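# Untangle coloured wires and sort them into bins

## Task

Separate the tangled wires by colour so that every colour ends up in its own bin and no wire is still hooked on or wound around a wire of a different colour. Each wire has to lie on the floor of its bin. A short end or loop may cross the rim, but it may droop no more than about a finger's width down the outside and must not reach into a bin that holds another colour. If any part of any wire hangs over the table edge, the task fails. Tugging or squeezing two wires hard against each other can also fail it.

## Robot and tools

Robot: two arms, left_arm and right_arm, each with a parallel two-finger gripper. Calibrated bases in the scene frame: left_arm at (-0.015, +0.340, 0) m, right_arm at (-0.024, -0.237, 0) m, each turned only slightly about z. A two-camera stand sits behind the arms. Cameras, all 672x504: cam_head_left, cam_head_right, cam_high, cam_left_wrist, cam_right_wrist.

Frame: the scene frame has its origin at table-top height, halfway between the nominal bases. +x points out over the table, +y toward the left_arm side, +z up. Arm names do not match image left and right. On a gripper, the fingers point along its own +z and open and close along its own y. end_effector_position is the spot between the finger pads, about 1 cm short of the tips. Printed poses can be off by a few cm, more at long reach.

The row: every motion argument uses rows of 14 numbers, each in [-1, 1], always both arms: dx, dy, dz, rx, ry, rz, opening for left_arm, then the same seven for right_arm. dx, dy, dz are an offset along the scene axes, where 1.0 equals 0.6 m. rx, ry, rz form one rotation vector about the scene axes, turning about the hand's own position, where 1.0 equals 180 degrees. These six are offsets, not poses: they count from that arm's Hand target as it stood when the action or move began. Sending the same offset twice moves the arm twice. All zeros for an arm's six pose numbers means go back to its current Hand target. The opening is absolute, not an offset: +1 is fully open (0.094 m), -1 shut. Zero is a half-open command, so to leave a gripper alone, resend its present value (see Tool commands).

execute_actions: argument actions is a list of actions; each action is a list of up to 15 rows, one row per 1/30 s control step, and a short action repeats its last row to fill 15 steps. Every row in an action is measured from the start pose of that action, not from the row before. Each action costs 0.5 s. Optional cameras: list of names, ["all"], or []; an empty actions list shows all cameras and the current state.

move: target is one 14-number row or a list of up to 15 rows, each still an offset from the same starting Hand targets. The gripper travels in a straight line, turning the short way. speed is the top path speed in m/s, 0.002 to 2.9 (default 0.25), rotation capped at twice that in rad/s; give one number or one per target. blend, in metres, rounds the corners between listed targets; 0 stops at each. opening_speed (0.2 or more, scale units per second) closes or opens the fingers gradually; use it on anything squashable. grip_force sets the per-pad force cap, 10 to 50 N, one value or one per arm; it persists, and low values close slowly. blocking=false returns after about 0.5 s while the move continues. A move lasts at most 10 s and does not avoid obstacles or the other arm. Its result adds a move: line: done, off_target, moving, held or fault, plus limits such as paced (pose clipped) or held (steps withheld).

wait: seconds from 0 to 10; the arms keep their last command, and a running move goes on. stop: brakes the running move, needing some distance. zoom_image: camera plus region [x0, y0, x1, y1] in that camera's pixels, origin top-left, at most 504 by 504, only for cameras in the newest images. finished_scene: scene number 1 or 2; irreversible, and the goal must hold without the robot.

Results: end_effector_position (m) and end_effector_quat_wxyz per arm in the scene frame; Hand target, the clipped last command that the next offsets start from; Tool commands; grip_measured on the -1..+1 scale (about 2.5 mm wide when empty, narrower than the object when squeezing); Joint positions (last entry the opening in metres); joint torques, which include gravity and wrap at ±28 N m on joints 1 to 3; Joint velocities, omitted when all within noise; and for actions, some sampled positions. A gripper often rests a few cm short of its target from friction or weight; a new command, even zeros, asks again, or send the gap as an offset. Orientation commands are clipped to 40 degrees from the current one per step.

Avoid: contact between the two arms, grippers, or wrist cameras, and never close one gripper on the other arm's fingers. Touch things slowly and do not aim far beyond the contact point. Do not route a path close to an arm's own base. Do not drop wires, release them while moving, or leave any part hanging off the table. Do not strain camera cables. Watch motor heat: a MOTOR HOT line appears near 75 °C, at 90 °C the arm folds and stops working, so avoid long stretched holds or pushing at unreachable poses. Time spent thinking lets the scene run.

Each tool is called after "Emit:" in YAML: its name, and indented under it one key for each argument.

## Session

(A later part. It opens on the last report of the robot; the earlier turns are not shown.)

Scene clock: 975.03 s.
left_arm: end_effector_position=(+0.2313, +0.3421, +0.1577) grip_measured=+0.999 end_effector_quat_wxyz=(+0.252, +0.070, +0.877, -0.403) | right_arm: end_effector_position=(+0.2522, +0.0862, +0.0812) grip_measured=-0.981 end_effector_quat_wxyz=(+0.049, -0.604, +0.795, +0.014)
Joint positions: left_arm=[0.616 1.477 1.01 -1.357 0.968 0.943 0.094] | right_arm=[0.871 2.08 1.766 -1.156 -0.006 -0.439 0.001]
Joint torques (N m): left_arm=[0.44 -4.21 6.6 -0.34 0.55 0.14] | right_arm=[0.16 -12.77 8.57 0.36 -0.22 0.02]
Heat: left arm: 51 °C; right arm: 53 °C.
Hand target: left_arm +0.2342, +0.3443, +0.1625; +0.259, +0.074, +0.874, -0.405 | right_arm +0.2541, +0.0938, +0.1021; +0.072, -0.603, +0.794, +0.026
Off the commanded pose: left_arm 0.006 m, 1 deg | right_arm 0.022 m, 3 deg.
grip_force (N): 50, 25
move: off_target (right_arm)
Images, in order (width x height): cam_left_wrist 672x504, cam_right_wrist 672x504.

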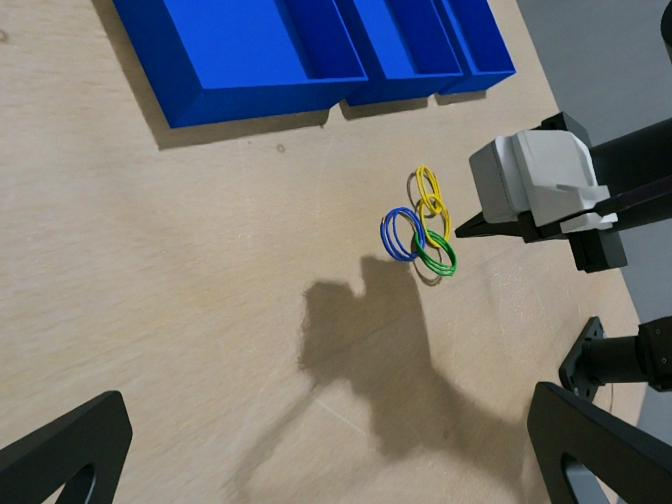

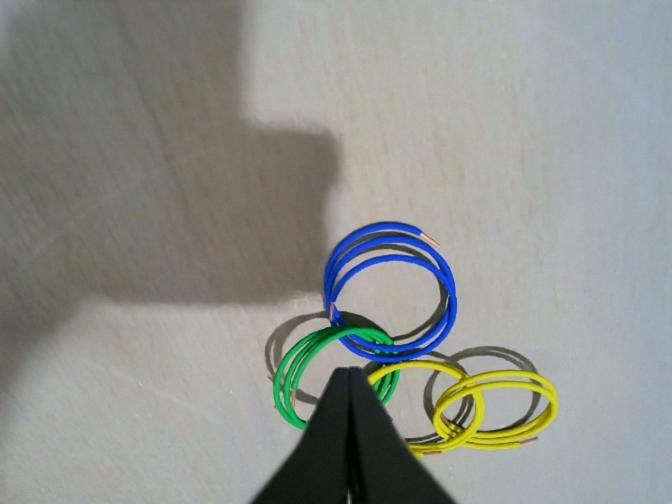

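Emit:
zoom_image:
  camera: "cam_right_wrist"
  region: [320, 290, 420, 370]

Emit:
zoom_image:
  camera: "cam_left_wrist"
  region: [400, 220, 440, 270]

Scaled by 5.040 from the camera's 672x504 image, which has a finer 960x720 frame.

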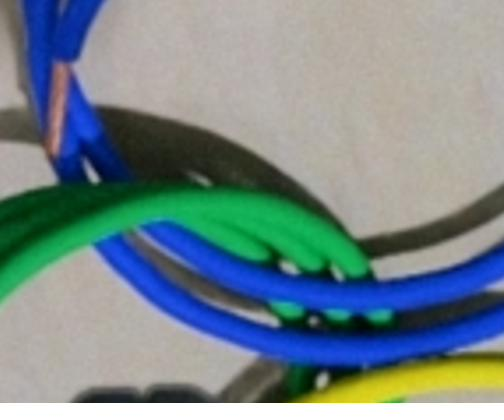

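Scaled by 10.080 from the camera's 672x504 image, which has a finer 960x720 frame.

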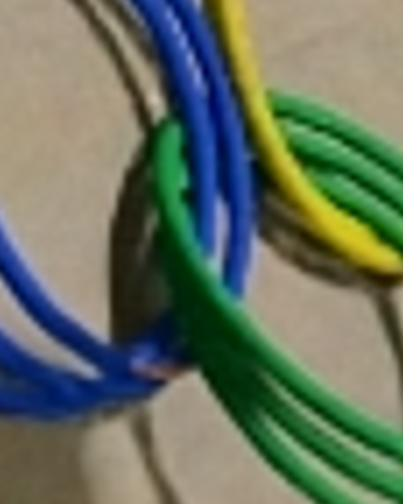

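Emit:
move:
  target:
    - [0,0,0,0,0,0,1,0.0058,0.0087,-0.112,0,0,0,-0.75]
  speed: 0.08
  cameras: ["cam_right_wrist"]

Emit:
zoom_image:
  camera: "cam_right_wrist"
  region: [270, 230, 570, 480]

Scene clock: 1026.27 s.
left_arm: end_effector_position=(+0.2313, +0.3421, +0.1577) grip_measured=+0.999 end_effector_quat_wxyz=(+0.252, +0.070, +0.877, -0.403) | right_arm: end_effector_position=(+0.2625, +0.0982, +0.0463) grip_measured=-0.752 end_effector_quat_wxyz=(+0.083, -0.602, +0.793, +0.021)
Joint positions: left_arm=[0.616 1.477 1.01 -1.357 0.968 0.943 0.094] | right_arm=[0.871 2.095 1.639 -0.943 -0.006 -0.439 0.012]
Joint torques (N m): left_arm=[0.44 -4.31 6.57 -0.33 0.62 0.19] | right_arm=[0.32 -8.87 4.75 0.76 -0.21 0.05]
Heat: left arm: 51 °C; right arm: 53 °C.
Hand target: left_arm +0.2342, +0.3443, +0.1625; +0.259, +0.074, +0.874, -0.405 | right_arm +0.2576, +0.0991, +0.0349; +0.072, -0.603, +0.794, +0.026
Off the commanded pose: left_arm 0.006 m, 1 deg | right_arm 0.012 m, 1 deg.
grip_force (N): 50, 25
move: off_target (right_arm)
Images, in order (width x height): cam_right_wrist 672x504.

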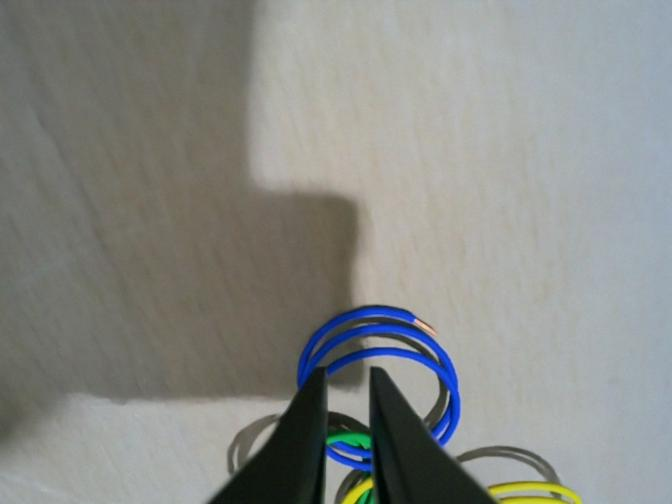

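Scaled by 1.680 from the camera's 672x504 image, which has a finer 960x720 frame.

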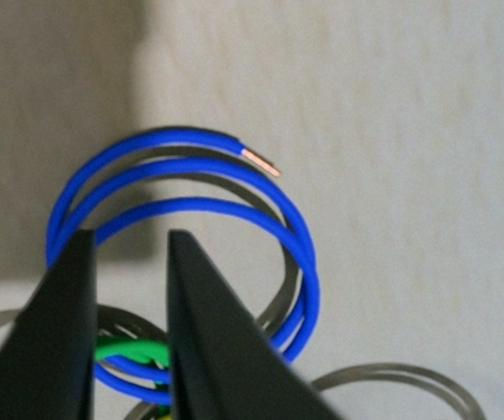

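Emit:
move:
  target:
    - [0,0,0,0,0,0,1,-0.005,-0.002,-0.031,0,0,0,-0.75]
  speed: 0.06
  cameras: ["cam_right_wrist"]

Emit:
zoom_image:
  camera: "cam_right_wrist"
  region: [270, 230, 570, 480]

Scene clock: 1041.27 s.
left_arm: end_effector_position=(+0.2313, +0.3421, +0.1577) grip_measured=+0.999 end_effector_quat_wxyz=(+0.252, +0.070, +0.877, -0.403) | right_arm: end_effector_position=(+0.2612, +0.0966, +0.0285) grip_measured=-0.752 end_effector_quat_wxyz=(+0.084, -0.602, +0.794, +0.021)
Joint positions: left_arm=[0.616 1.477 1.01 -1.357 0.968 0.943 0.094] | right_arm=[0.871 2.103 1.578 -0.872 -0.006 -0.437 0.012]
Joint torques (N m): left_arm=[0.59 -4.14 6.57 -0.39 0.56 0.15] | right_arm=[0.61 -8.72 4.59 0.74 -0.21 0.07]
Motor temperatures (°C): left_arm=[33 37 51 32 33 33 34] | right_arm=[31 56 45 35 34 32 34]
Heat: left arm: 51 °C; right arm: 56 °C.
Hand target: left_arm +0.2342, +0.3443, +0.1625; +0.259, +0.074, +0.874, -0.405 | right_arm +0.2546, +0.0978, +0.0162; +0.072, -0.603, +0.794, +0.026
Off the commanded pose: left_arm 0.006 m, 1 deg | right_arm 0.014 m, 2 deg.
grip_force (N): 50, 25
move: off_target (right_arm)
Images, in order (width x height): cam_right_wrist 672x504.

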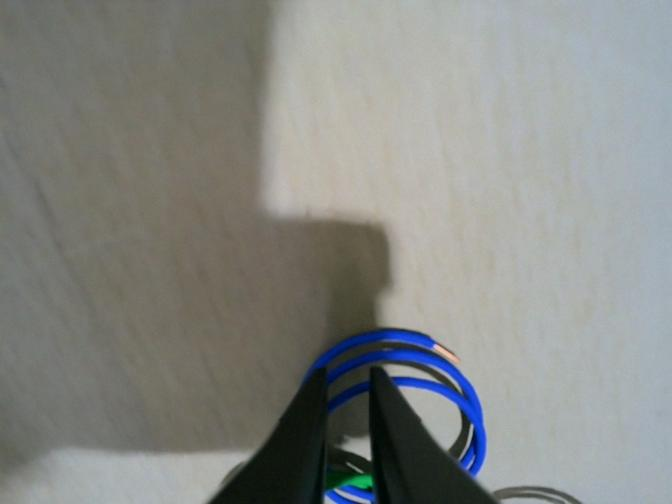

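Scaled by 1.680 from the camera's 672x504 image, which has a finer 960x720 frame.

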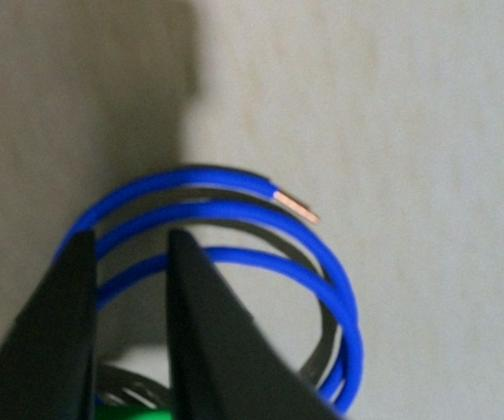

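Emit:
move:
  target:
    - [0,0,0,0,0,0,1,-0.009,-0.008,0.045,0,0,0,-0.75]
    - [0,0,0,0,0,0,1,-0.009,-0.008,0.015,0,0,0,-0.75]
  speed: 0.06
  cameras: ["cam_right_wrist"]

Emit:
zoom_image:
  camera: "cam_right_wrist"
  region: [270, 230, 570, 480]

Scene clock: 1057.97 s.
left_arm: end_effector_position=(+0.2313, +0.3421, +0.1577) grip_measured=+0.999 end_effector_quat_wxyz=(+0.252, +0.070, +0.877, -0.403) | right_arm: end_effector_position=(+0.2537, +0.0897, +0.0230) grip_measured=-0.752 end_effector_quat_wxyz=(+0.067, -0.603, +0.795, +0.018)
Joint positions: left_arm=[0.616 1.477 1.01 -1.357 0.968 0.943 0.094] | right_arm=[0.873 2.103 1.561 -0.891 -0.006 -0.435 0.012]
Joint torques (N m): left_arm=[0.73 -4.07 6.65 -0.37 0.57 0.2] | right_arm=[0.57 -11.52 4.34 0.73 -0.21 0.06]
Heat: left arm: 52 °C; right arm: 53 °C.
Hand target: left_arm +0.2342, +0.3443, +0.1625; +0.259, +0.074, +0.874, -0.405 | right_arm +0.2493, +0.0929, +0.0252; +0.072, -0.603, +0.794, +0.026
Off the commanded pose: left_arm 0.006 m, 1 deg | right_arm 0.006 m, 1 deg.
grip_force (N): 50, 25
move: done
Images, in order (width x height): cam_right_wrist 672x504.

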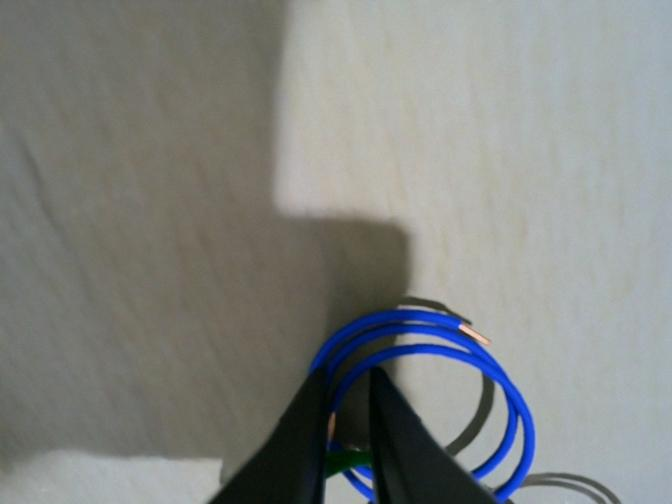

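Scaled by 1.680 from the camera's 672x504 image, which has a finer 960x720 frame.

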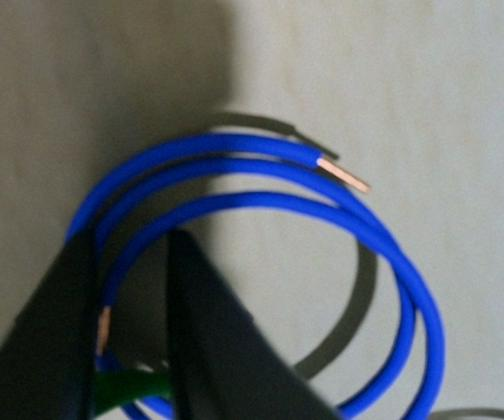

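Emit:
move:
  target:
    - [0,0,0,0,0,0,1,0,0,0.013,0,0,0,-0.75]
    - [0,0,0,0,0,0,1,0,0,0.013,0,0,0,-0.985]
  speed: 0.06
  opening_speed: 0.3
  grip_force: [50,40]
  cameras: ["cam_right_wrist"]

Emit:
zoom_image:
  camera: "cam_right_wrist"
  region: [270, 230, 570, 480]

Scene clock: 1074.67 s.
left_arm: end_effector_position=(+0.2313, +0.3421, +0.1577) grip_measured=+0.999 end_effector_quat_wxyz=(+0.252, +0.070, +0.877, -0.403) | right_arm: end_effector_position=(+0.2533, +0.0892, +0.0229) grip_measured=-0.967 end_effector_quat_wxyz=(+0.065, -0.603, +0.795, +0.018)
Joint positions: left_arm=[0.616 1.477 1.01 -1.357 0.968 0.943 0.094] | right_arm=[0.873 2.103 1.561 -0.894 -0.006 -0.434 0.002]
Joint torques (N m): left_arm=[0.58 -4.11 6.58 -0.35 0.6 0.17] | right_arm=[0.57 -12.34 5.72 0.44 -0.21 0.06]
Heat: left arm: 52 °C; right arm: 52 °C.
Hand target: left_arm +0.2342, +0.3443, +0.1625; +0.259, +0.074, +0.874, -0.405 | right_arm +0.2493, +0.0929, +0.0330; +0.072, -0.603, +0.794, +0.026
Off the commanded pose: left_arm 0.006 m, 1 deg | right_arm 0.011 m, 1 deg.
grip_force (N): 50, 40
move: off_target (right_arm); target 2's new opening was sent with right_arm's hand 0.011 m and 1 deg from that target
Images, in order (width x height): cam_right_wrist 672x504.

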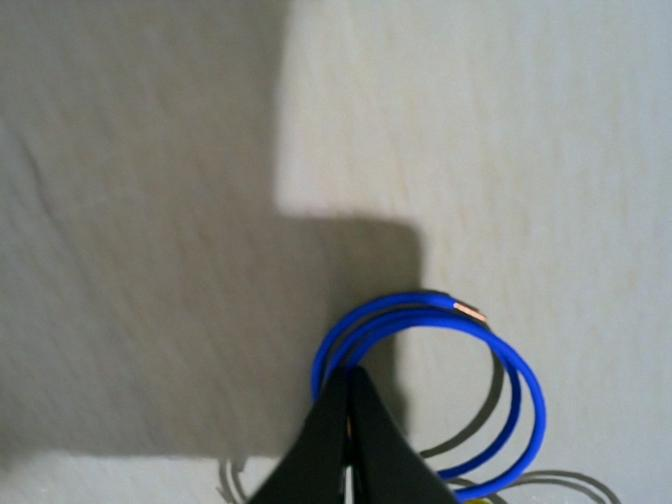

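Scaled by 1.680 from the camera's 672x504 image, which has a finer 960x720 frame.

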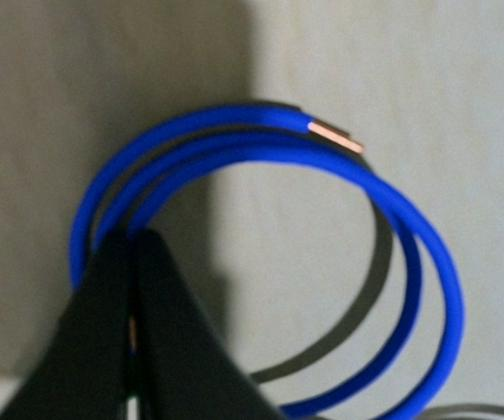

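Emit:
move:
  target:
    - [0,0,0,0,0,0,1,0,0,0.09,0,0,0,-0.99]
  speed: 0.06
  cameras: ["cam_right_wrist","cam_left_wrist"]

Emit:
zoom_image:
  camera: "cam_right_wrist"
  region: [270, 230, 570, 480]

Emit:
zoom_image:
  camera: "cam_left_wrist"
  region: [370, 150, 490, 290]

Scene clock: 1085.43 s.
left_arm: end_effector_position=(+0.2313, +0.3421, +0.1577) grip_measured=+0.999 end_effector_quat_wxyz=(+0.252, +0.070, +0.877, -0.403) | right_arm: end_effector_position=(+0.2478, +0.0828, +0.0630) grip_measured=-0.968 end_effector_quat_wxyz=(+0.045, -0.603, +0.796, +0.013)
Joint positions: left_arm=[0.616 1.477 1.01 -1.357 0.968 0.943 0.094] | right_arm=[0.873 2.075 1.686 -1.09 -0.006 -0.434 0.001]
Joint torques (N m): left_arm=[0.75 -3.97 6.65 -0.41 0.56 0.12] | right_arm=[0.57 -13.37 8.49 0.35 -0.21 0.06]
Heat: left arm: 52 °C; right arm: 53 °C.
Hand target: left_arm +0.2342, +0.3443, +0.1625; +0.259, +0.074, +0.874, -0.405 | right_arm +0.2493, +0.0930, +0.0870; +0.072, -0.603, +0.794, +0.026
Off the commanded pose: left_arm 0.006 m, 1 deg | right_arm 0.026 m, 3 deg.
grip_force (N): 50, 40
move: off_target (right_arm)
Images, in order (width x height): cam_left_wrist 672x504, cam_right_wrist 672x504.

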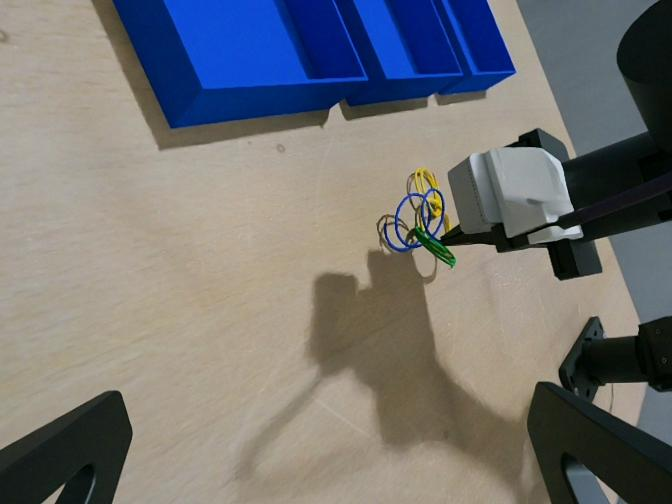

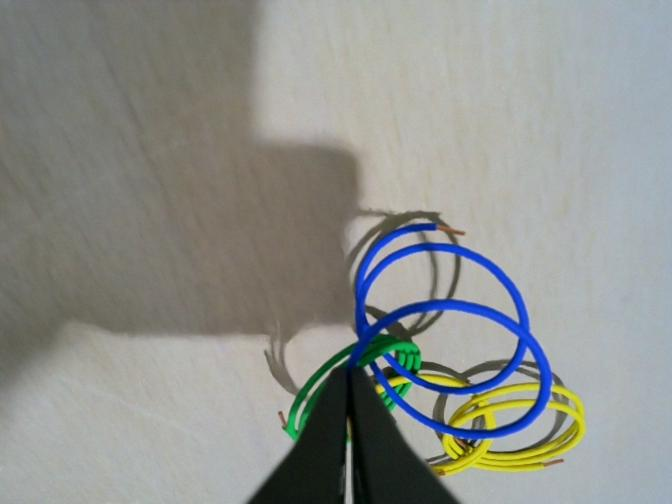

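Scaled by 1.680 from the camera's 672x504 image, which has a finer 960x720 frame.

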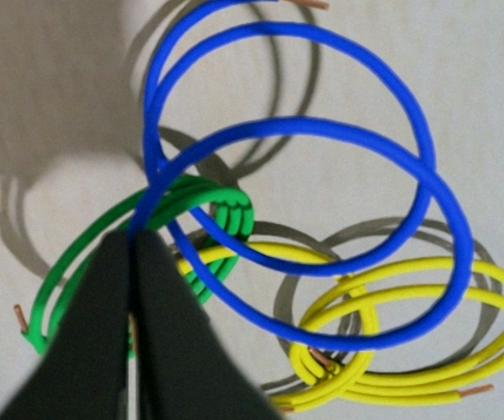

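Scaled by 3.600 from the camera's 672x504 image, which has a finer 960x720 frame.

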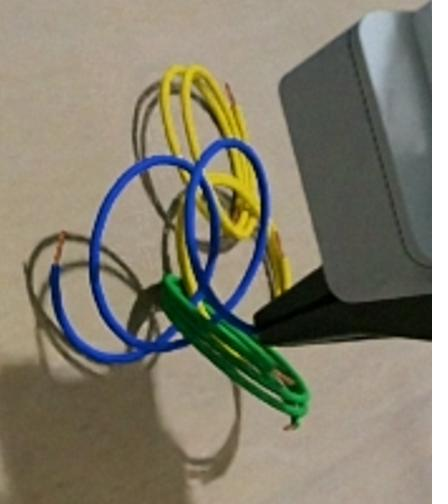

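Emit:
move:
  target:
    - [0,0,0,0,0,0,1,0,0,0.08,0,0,0,-0.99]
  speed: 0.05
  cameras: ["cam_right_wrist","cam_left_wrist","cam_head_left"]

Emit:
zoom_image:
  camera: "cam_right_wrist"
  region: [270, 200, 570, 450]

Emit:
zoom_image:
  camera: "cam_left_wrist"
  region: [370, 150, 490, 290]

Scene clock: 1106.17 s.
left_arm: end_effector_position=(+0.2313, +0.3421, +0.1577) grip_measured=+0.999 end_effector_quat_wxyz=(+0.252, +0.070, +0.877, -0.403) | right_arm: end_effector_position=(+0.2500, +0.0854, +0.1136) grip_measured=-0.968 end_effector_quat_wxyz=(+0.048, -0.603, +0.796, +0.014)
Joint positions: left_arm=[0.616 1.477 1.01 -1.357 0.968 0.943 0.094] | right_arm=[0.873 2.072 1.882 -1.282 -0.006 -0.434 0.001]
Joint torques (N m): left_arm=[0.38 -4.1 6.63 -0.36 0.59 0.14] | right_arm=[0.57 -12.81 8.62 0.36 -0.21 0.06]
Heat: left arm: 52 °C; right arm: 54 °C.
Hand target: left_arm +0.2342, +0.3443, +0.1625; +0.259, +0.074, +0.874, -0.405 | right_arm +0.2493, +0.0929, +0.1351; +0.072, -0.603, +0.794, +0.026
Off the commanded pose: left_arm 0.006 m, 1 deg | right_arm 0.023 m, 3 deg.
grip_force (N): 50, 40
move: off_target (right_arm)
Images, in order (width x height): cam_head_left 672x504, cam_left_wrist 672x504, cam_right_wrist 672x504.

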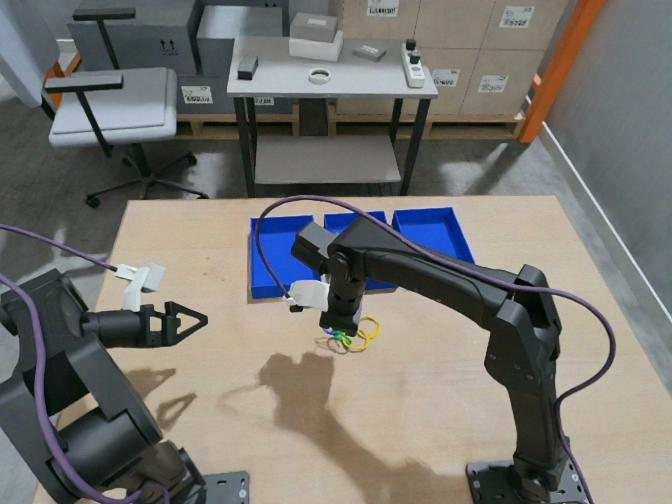

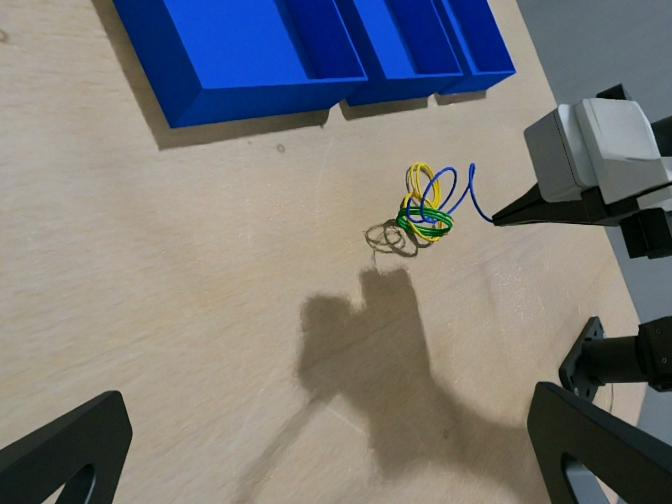

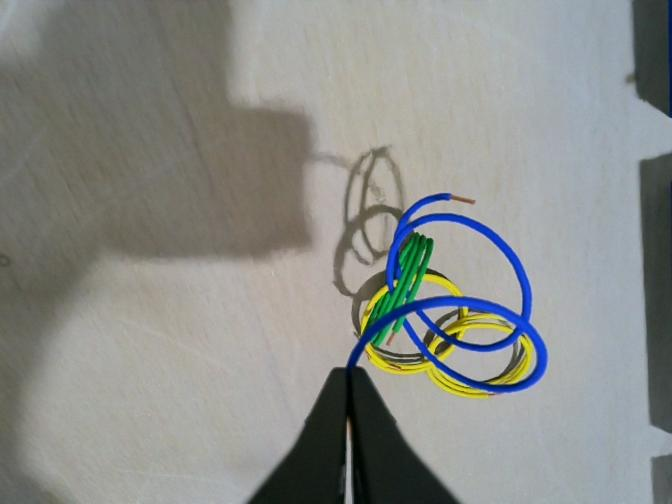

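Scaled by 1.680 from the camera's 672x504 image, which has a finer 960x720 frame.

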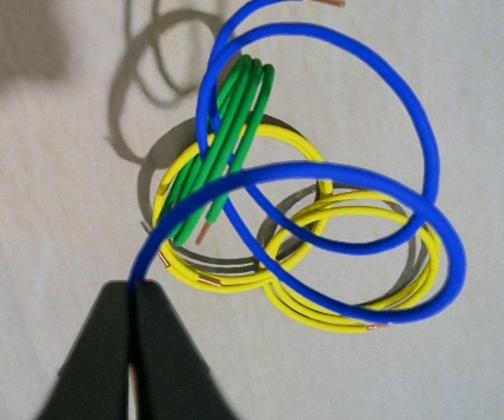

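Scaled by 3.600 from the camera's 672x504 image, which has a finer 960x720 frame.

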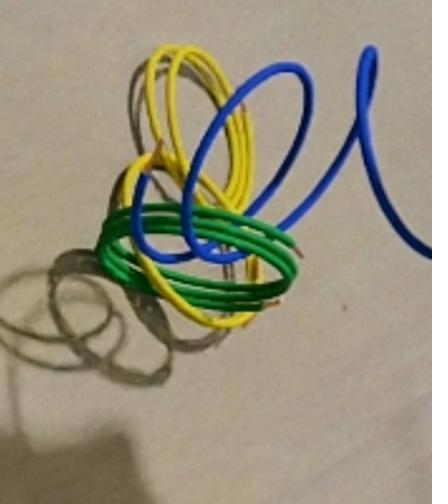

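Emit:
move:
  target:
    - [0,0,0,0,0,0,1,0,0,0.06,0,0,0,-0.99]
  speed: 0.05
  cameras: ["cam_right_wrist","cam_left_wrist"]

Emit:
zoom_image:
  camera: "cam_right_wrist"
  region: [320, 130, 570, 380]

Emit:
zoom_image:
  camera: "cam_left_wrist"
  region: [370, 120, 510, 290]

Scene clock: 1117.27 s.
left_arm: end_effector_position=(+0.2313, +0.3421, +0.1577) grip_measured=+0.999 end_effector_quat_wxyz=(+0.252, +0.070, +0.877, -0.403) | right_arm: end_effector_position=(+0.2511, +0.0866, +0.1645) grip_measured=-0.968 end_effector_quat_wxyz=(+0.066, -0.603, +0.795, +0.018)
Joint positions: left_arm=[0.616 1.477 1.01 -1.357 0.968 0.943 0.094] | right_arm=[0.873 2.072 2.082 -1.445 -0.006 -0.434 0.001]
Joint torques (N m): left_arm=[0.57 -4.21 6.69 -0.34 0.6 0.16] | right_arm=[0.58 -9.65 8.44 0.43 -0.2 0.06]
Motor temperatures (°C): left_arm=[33 37 52 32 33 33 34] | right_arm=[31 59 48 35 34 32 35]
Heat: left arm: 52 °C; right arm: 59 °C.
Hand target: left_arm +0.2342, +0.3443, +0.1625; +0.259, +0.074, +0.874, -0.405 | right_arm +0.2493, +0.0930, +0.1711; +0.072, -0.603, +0.794, +0.026
Off the commanded pose: left_arm 0.006 m, 1 deg | right_arm 0.009 m, 1 deg.
grip_force (N): 50, 40
move: done
Images, in order (width x height): cam_left_wrist 672x504, cam_right_wrist 672x504.

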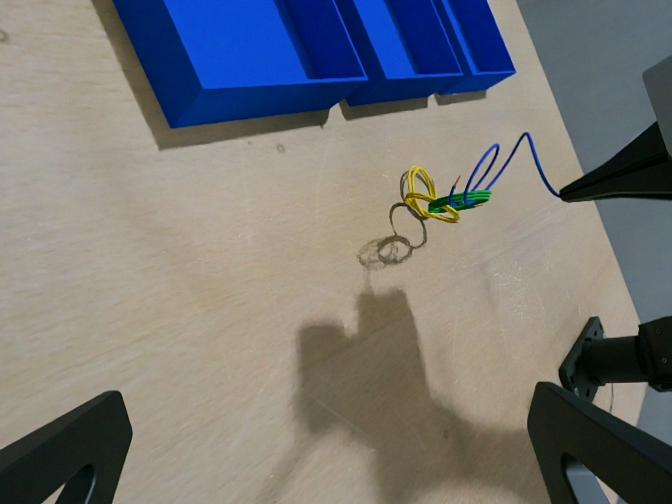

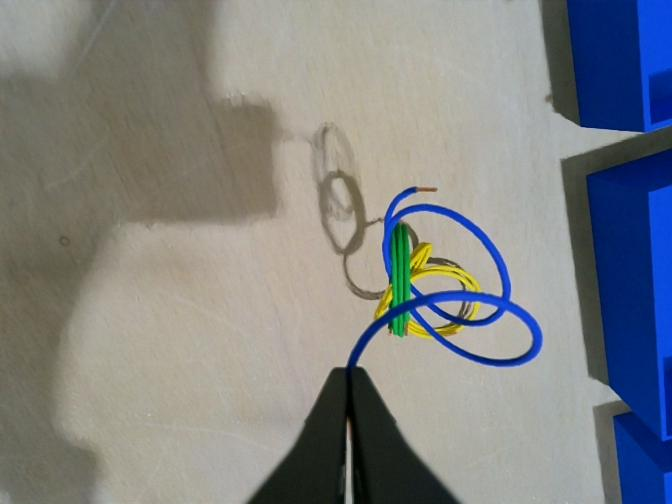

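Scaled by 2.016 from the camera's 672x504 image, which has a finer 960x720 frame.

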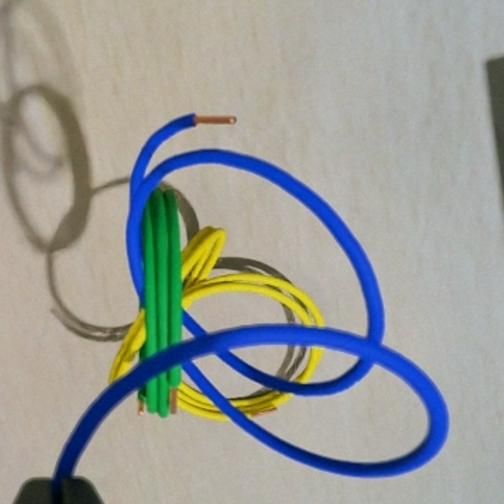

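Scaled by 2.965 from the camera's 672x504 image, which has a finer 960x720 frame.

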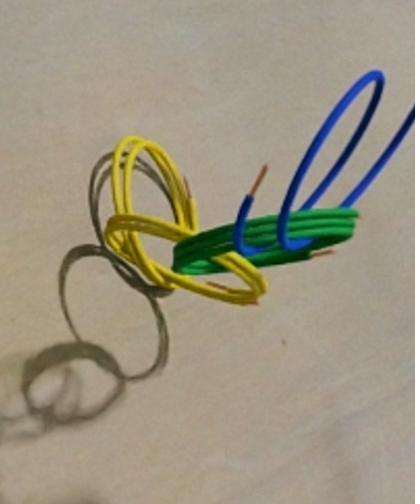

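Emit:
move:
  target:
    - [0,0,0,0,0,0,1,0,0,0.14,0,0,0,-0.99]
  speed: 0.05
  cameras: ["all"]

Emit:
zoom_image:
  camera: "cam_right_wrist"
  region: [320, 130, 570, 380]

Emit:
zoom_image:
  camera: "cam_left_wrist"
  region: [370, 80, 590, 290]

Scene clock: 1170.83 s.
left_arm: end_effector_position=(+0.2313, +0.3421, +0.1577) grip_measured=+0.999 end_effector_quat_wxyz=(+0.252, +0.070, +0.877, -0.403) | right_arm: end_effector_position=(+0.2549, +0.0911, +0.2325) grip_measured=-0.968 end_effector_quat_wxyz=(+0.134, -0.598, +0.790, +0.032)
Joint positions: left_arm=[0.616 1.477 1.01 -1.357 0.968 0.943 0.094] | right_arm=[0.873 2.047 2.304 -1.552 -0.006 -0.433 0.001]
Joint torques (N m): left_arm=[0.64 -4.14 6.54 -0.39 0.6 0.17] | right_arm=[0.59 -12.4 7.98 0.72 -0.19 0.07]
Motor temperatures (°C): left_arm=[33 37 52 32 33 33 34] | right_arm=[31 59 50 35 34 32 35]
Heat: left arm: 52 °C; right arm: 59 °C.
Hand target: left_arm +0.2342, +0.3443, +0.1625; +0.259, +0.074, +0.874, -0.405 | right_arm +0.2493, +0.0930, +0.2550; +0.072, -0.603, +0.794, +0.026
Off the commanded pose: left_arm 0.006 m, 1 deg | right_arm 0.023 m, 7 deg.
joint sent to its limit (right arm) — joint 4 (wrist pitch), lower limit. The joint targets are off in orientation, not in position.
grip_force (N): 50, 40
move: off_target (right_arm)

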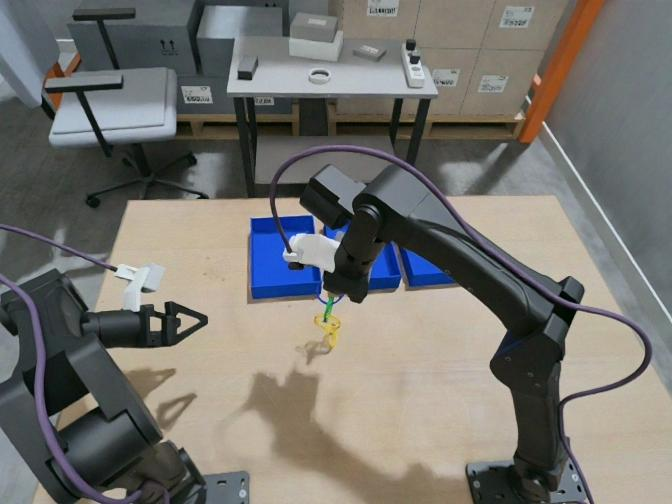

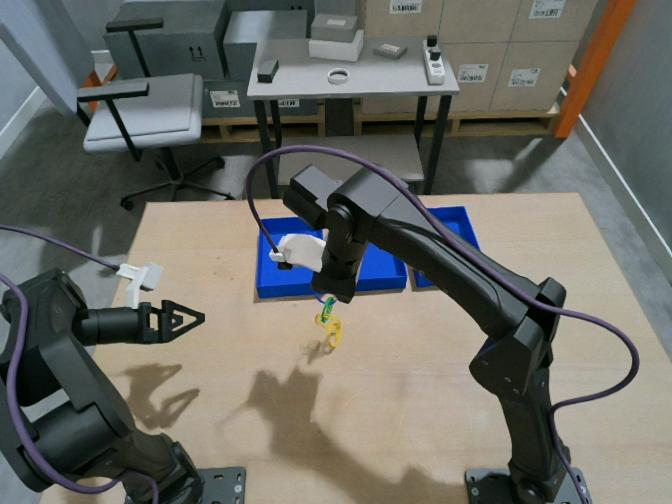

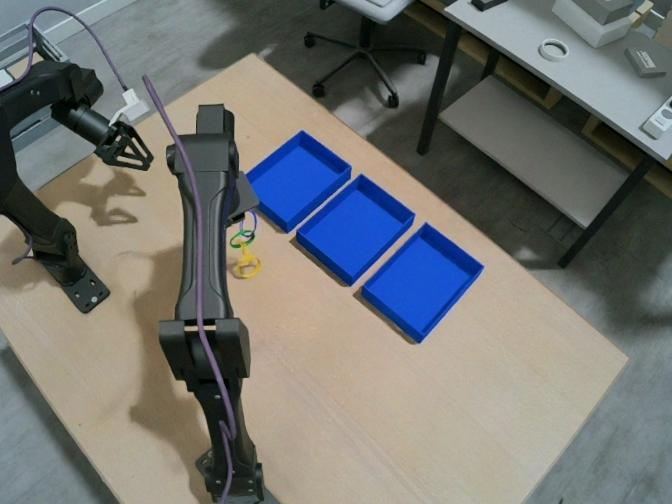

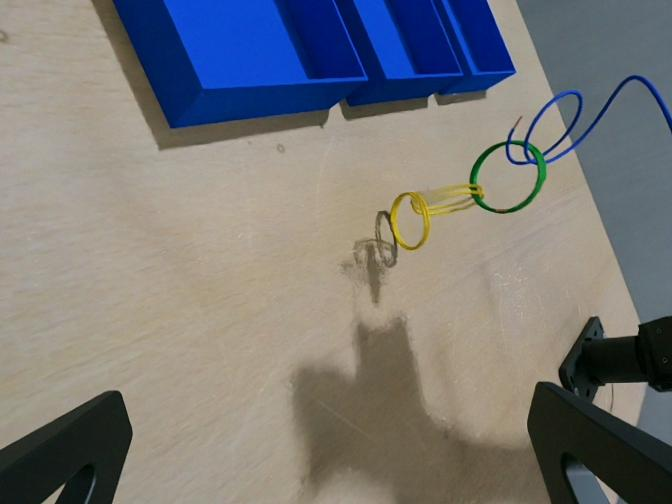

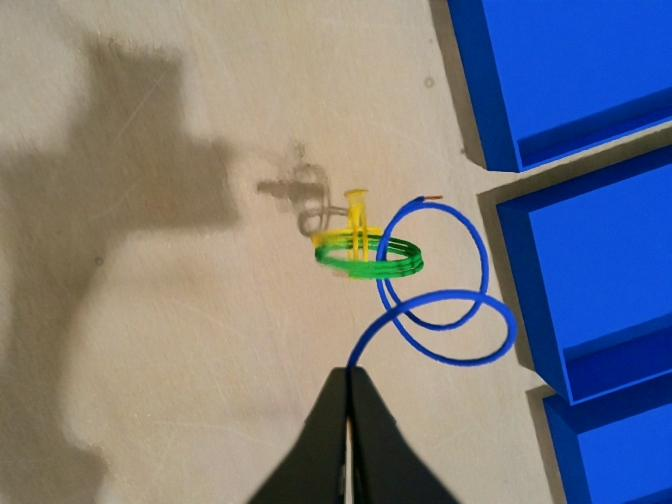

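Scaled by 2.016 from the camera's 672x504 image, which has a finer 960x720 frame.

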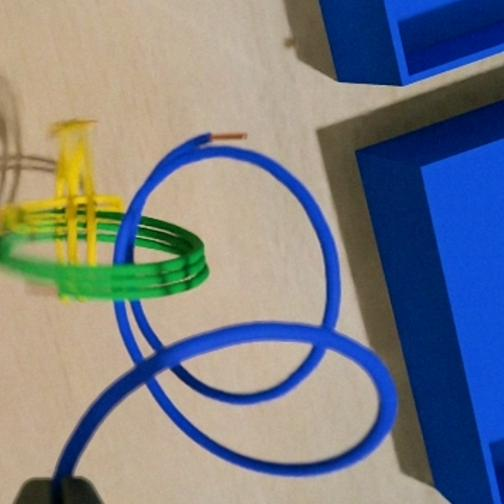

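Scaled by 2.291 from the camera's 672x504 image, which has a finer 960x720 frame.

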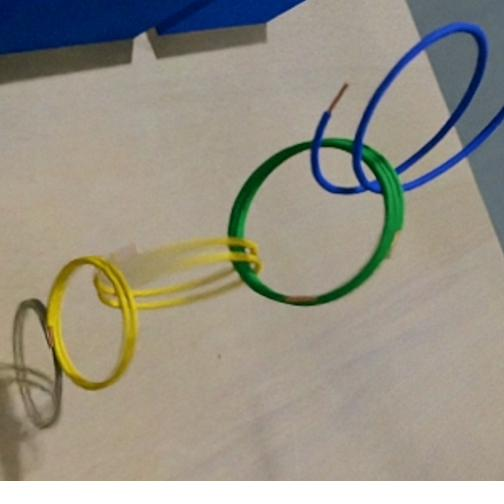

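Emit:
move:
  target:
    - [0,0,0,0,0,0,1,0.04,0,-0.07,0,0,-0.39,-0.99]
    - [0,0,0,0,0,0,1,0.05,0,-0.07,0,0,-0.77,-0.99]
  speed: 0.16
  blend: [0.02,0]
  cameras: ["all"]

Emit:
zoom_image:
  camera: "cam_right_wrist"
  region: [320, 130, 570, 380]

Emit:
zoom_image:
  camera: "cam_left_wrist"
  region: [370, 80, 590, 290]

Scene clock: 1243.83 s.
left_arm: end_effector_position=(+0.2313, +0.3421, +0.1577) grip_measured=+0.999 end_effector_quat_wxyz=(+0.252, +0.070, +0.877, -0.403) | right_arm: end_effector_position=(+0.2745, +0.0911, +0.2136) grip_measured=-0.968 end_effector_quat_wxyz=(+0.083, +0.511, +0.849, +0.108)
Joint positions: left_arm=[0.616 1.477 1.01 -1.357 0.968 0.943 0.094] | right_arm=[0.896 2.123 2.344 -1.553 0.133 1.954 0.001]
Joint torques (N m): left_arm=[0.69 -3.79 6.63 -0.33 0.58 0.17] | right_arm=[-0.53 -8.42 8.16 0.65 -0.01 0.06]
Motor temperatures (°C): left_arm=[33 37 52 32 33 33 34] | right_arm=[31 54 47 35 34 32 36]
Heat: left arm: 52 °C; right arm: 54 °C.
Hand target: left_arm +0.2342, +0.3443, +0.1625; +0.259, +0.074, +0.874, -0.405 | right_arm +0.2793, +0.0930, +0.2131; +0.050, +0.530, +0.845, -0.058
Off the commanded pose: left_arm 0.006 m, 1 deg | right_arm 0.005 m, 19 deg.
joint sent to its limit (right arm) — joint 4 (wrist pitch), lower limit. The joint targets are off in orientation, not in position.
grip_force (N): 50, 40
move: off_target (right_arm)

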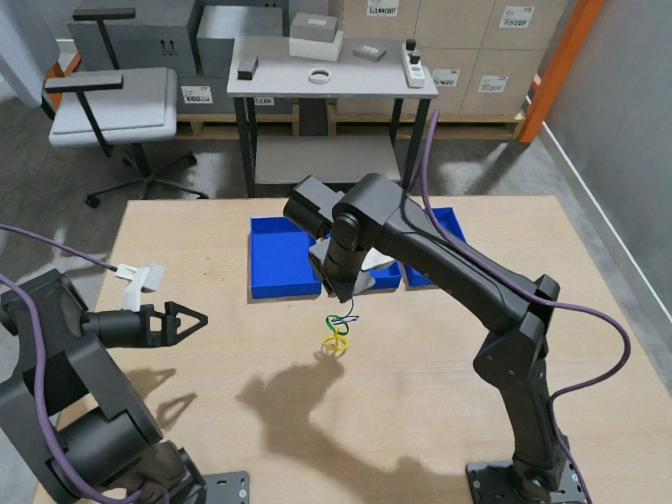

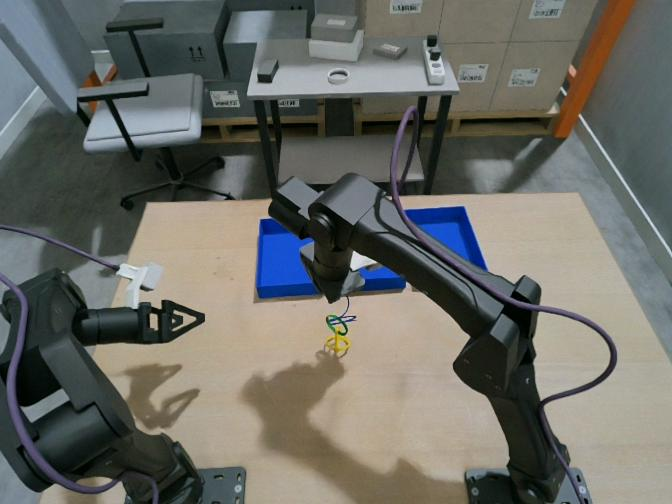

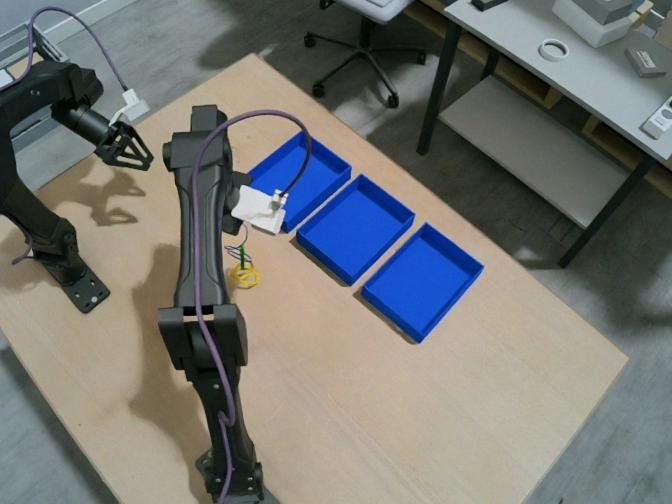

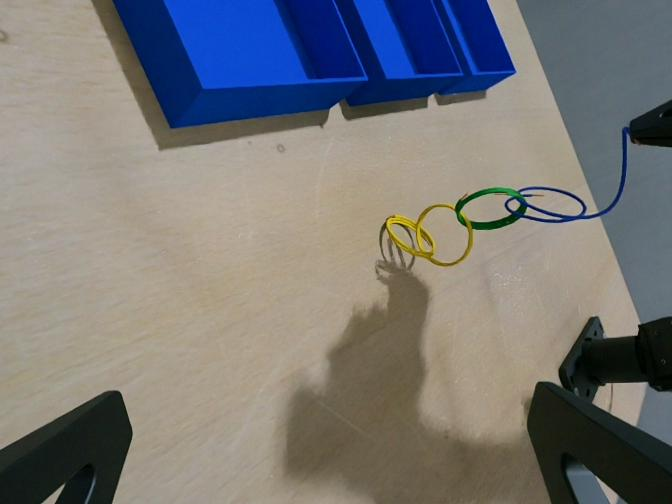

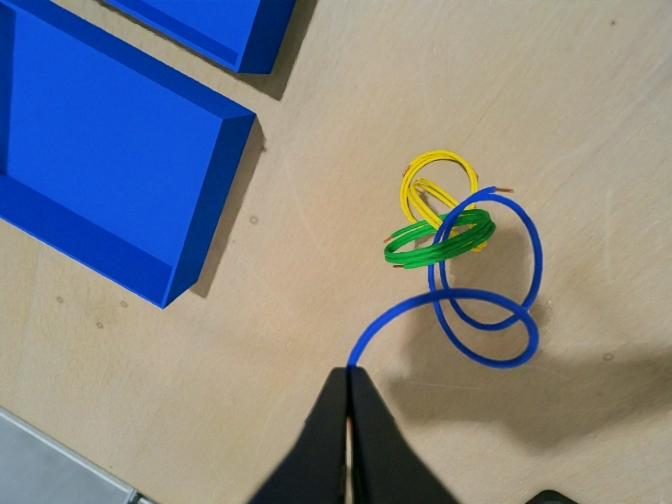

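Scaled by 2.016 from the camera's 672x504 image, which has a finer 960x720 frame.

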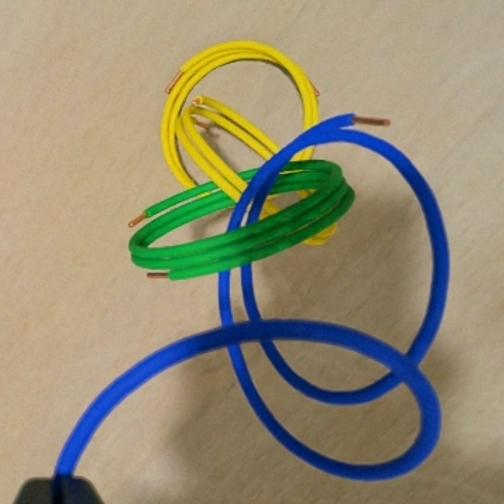

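Scaled by 2.291 from the camera's 672x504 image, which has a finer 960x720 frame.

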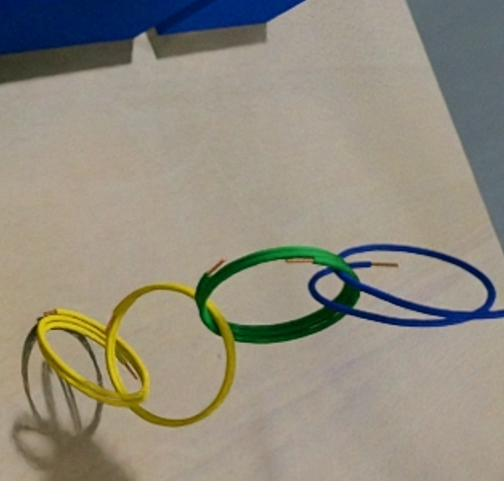

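Emit:
move:
  target:
    - [0,0,0,0,0,0,1,0,0,-0.165,0,0,0,-0.99]
  speed: 0.1
  cameras: ["cam_right_wrist","cam_left_wrist"]

Emit:
zoom_image:
  camera: "cam_right_wrist"
  region: [320, 130, 620, 430]

Emit:
zoom_image:
  camera: "cam_left_wrist"
  region: [370, 120, 570, 290]

Scene clock: 1268.33 s.
left_arm: end_effector_position=(+0.2313, +0.3421, +0.1577) grip_measured=+0.999 end_effector_quat_wxyz=(+0.252, +0.070, +0.877, -0.403) | right_arm: end_effector_position=(+0.2800, +0.0982, +0.1267) grip_measured=-0.968 end_effector_quat_wxyz=(+0.062, +0.523, +0.850, +0.009)
Joint positions: left_arm=[0.616 1.477 1.01 -1.357 0.968 0.943 0.094] | right_arm=[0.892 2.32 2.337 -1.553 0.121 1.981 0.001]
Joint torques (N m): left_arm=[0.65 -4.14 6.49 -0.34 0.59 0.21] | right_arm=[-0.57 -10.03 4.37 0.23 -0.01 0.08]
Motor temperatures (°C): left_arm=[33 37 52 32 33 33 34] | right_arm=[31 55 46 35 34 32 36]
Heat: left arm: 52 °C; right arm: 55 °C.
Hand target: left_arm +0.2342, +0.3443, +0.1625; +0.259, +0.074, +0.874, -0.405 | right_arm +0.2793, +0.0930, +0.1140; +0.050, +0.530, +0.845, -0.058
Off the commanded pose: left_arm 0.006 m, 1 deg | right_arm 0.014 m, 8 deg.
joint sent to its limit (right arm) — joint 4 (wrist pitch), lower limit. The joint targets are off in orientation, not in position.
grip_force (N): 50, 40
move: off_target (right_arm)
Images, in order (width x height): cam_left_wrist 672x504, cam_right_wrist 672x504.

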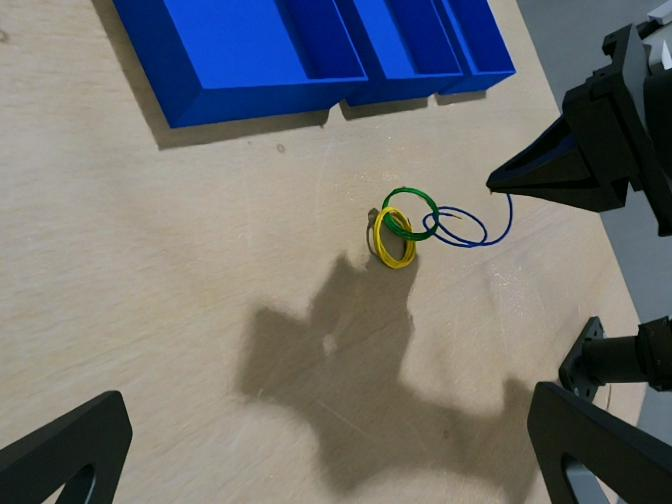

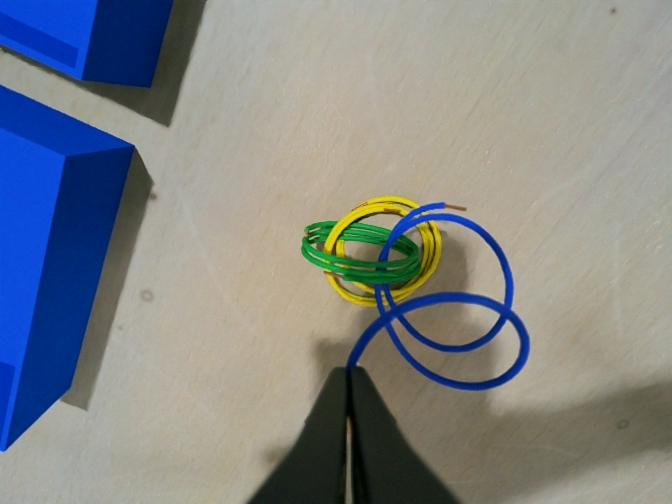

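Scaled by 1.680 from the camera's 672x504 image, which has a finer 960x720 frame.

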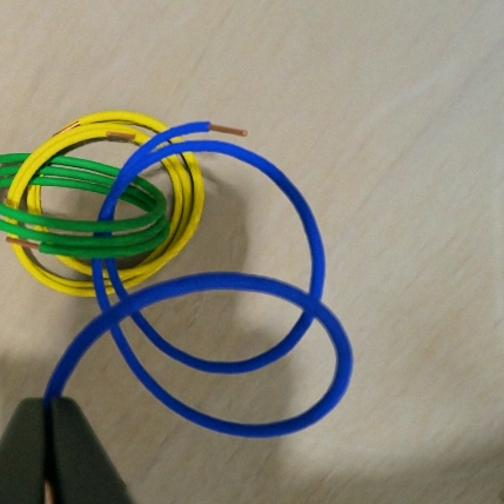

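Scaled by 2.520 from the camera's 672x504 image, which has a finer 960x720 frame.

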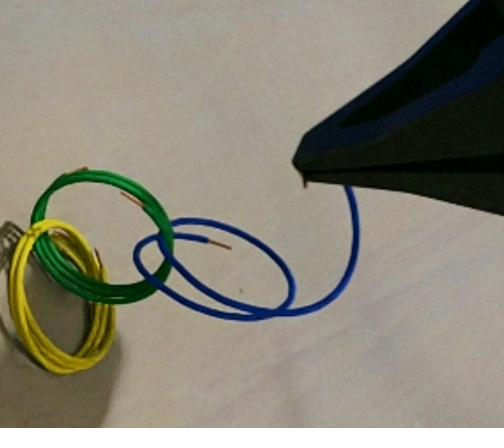

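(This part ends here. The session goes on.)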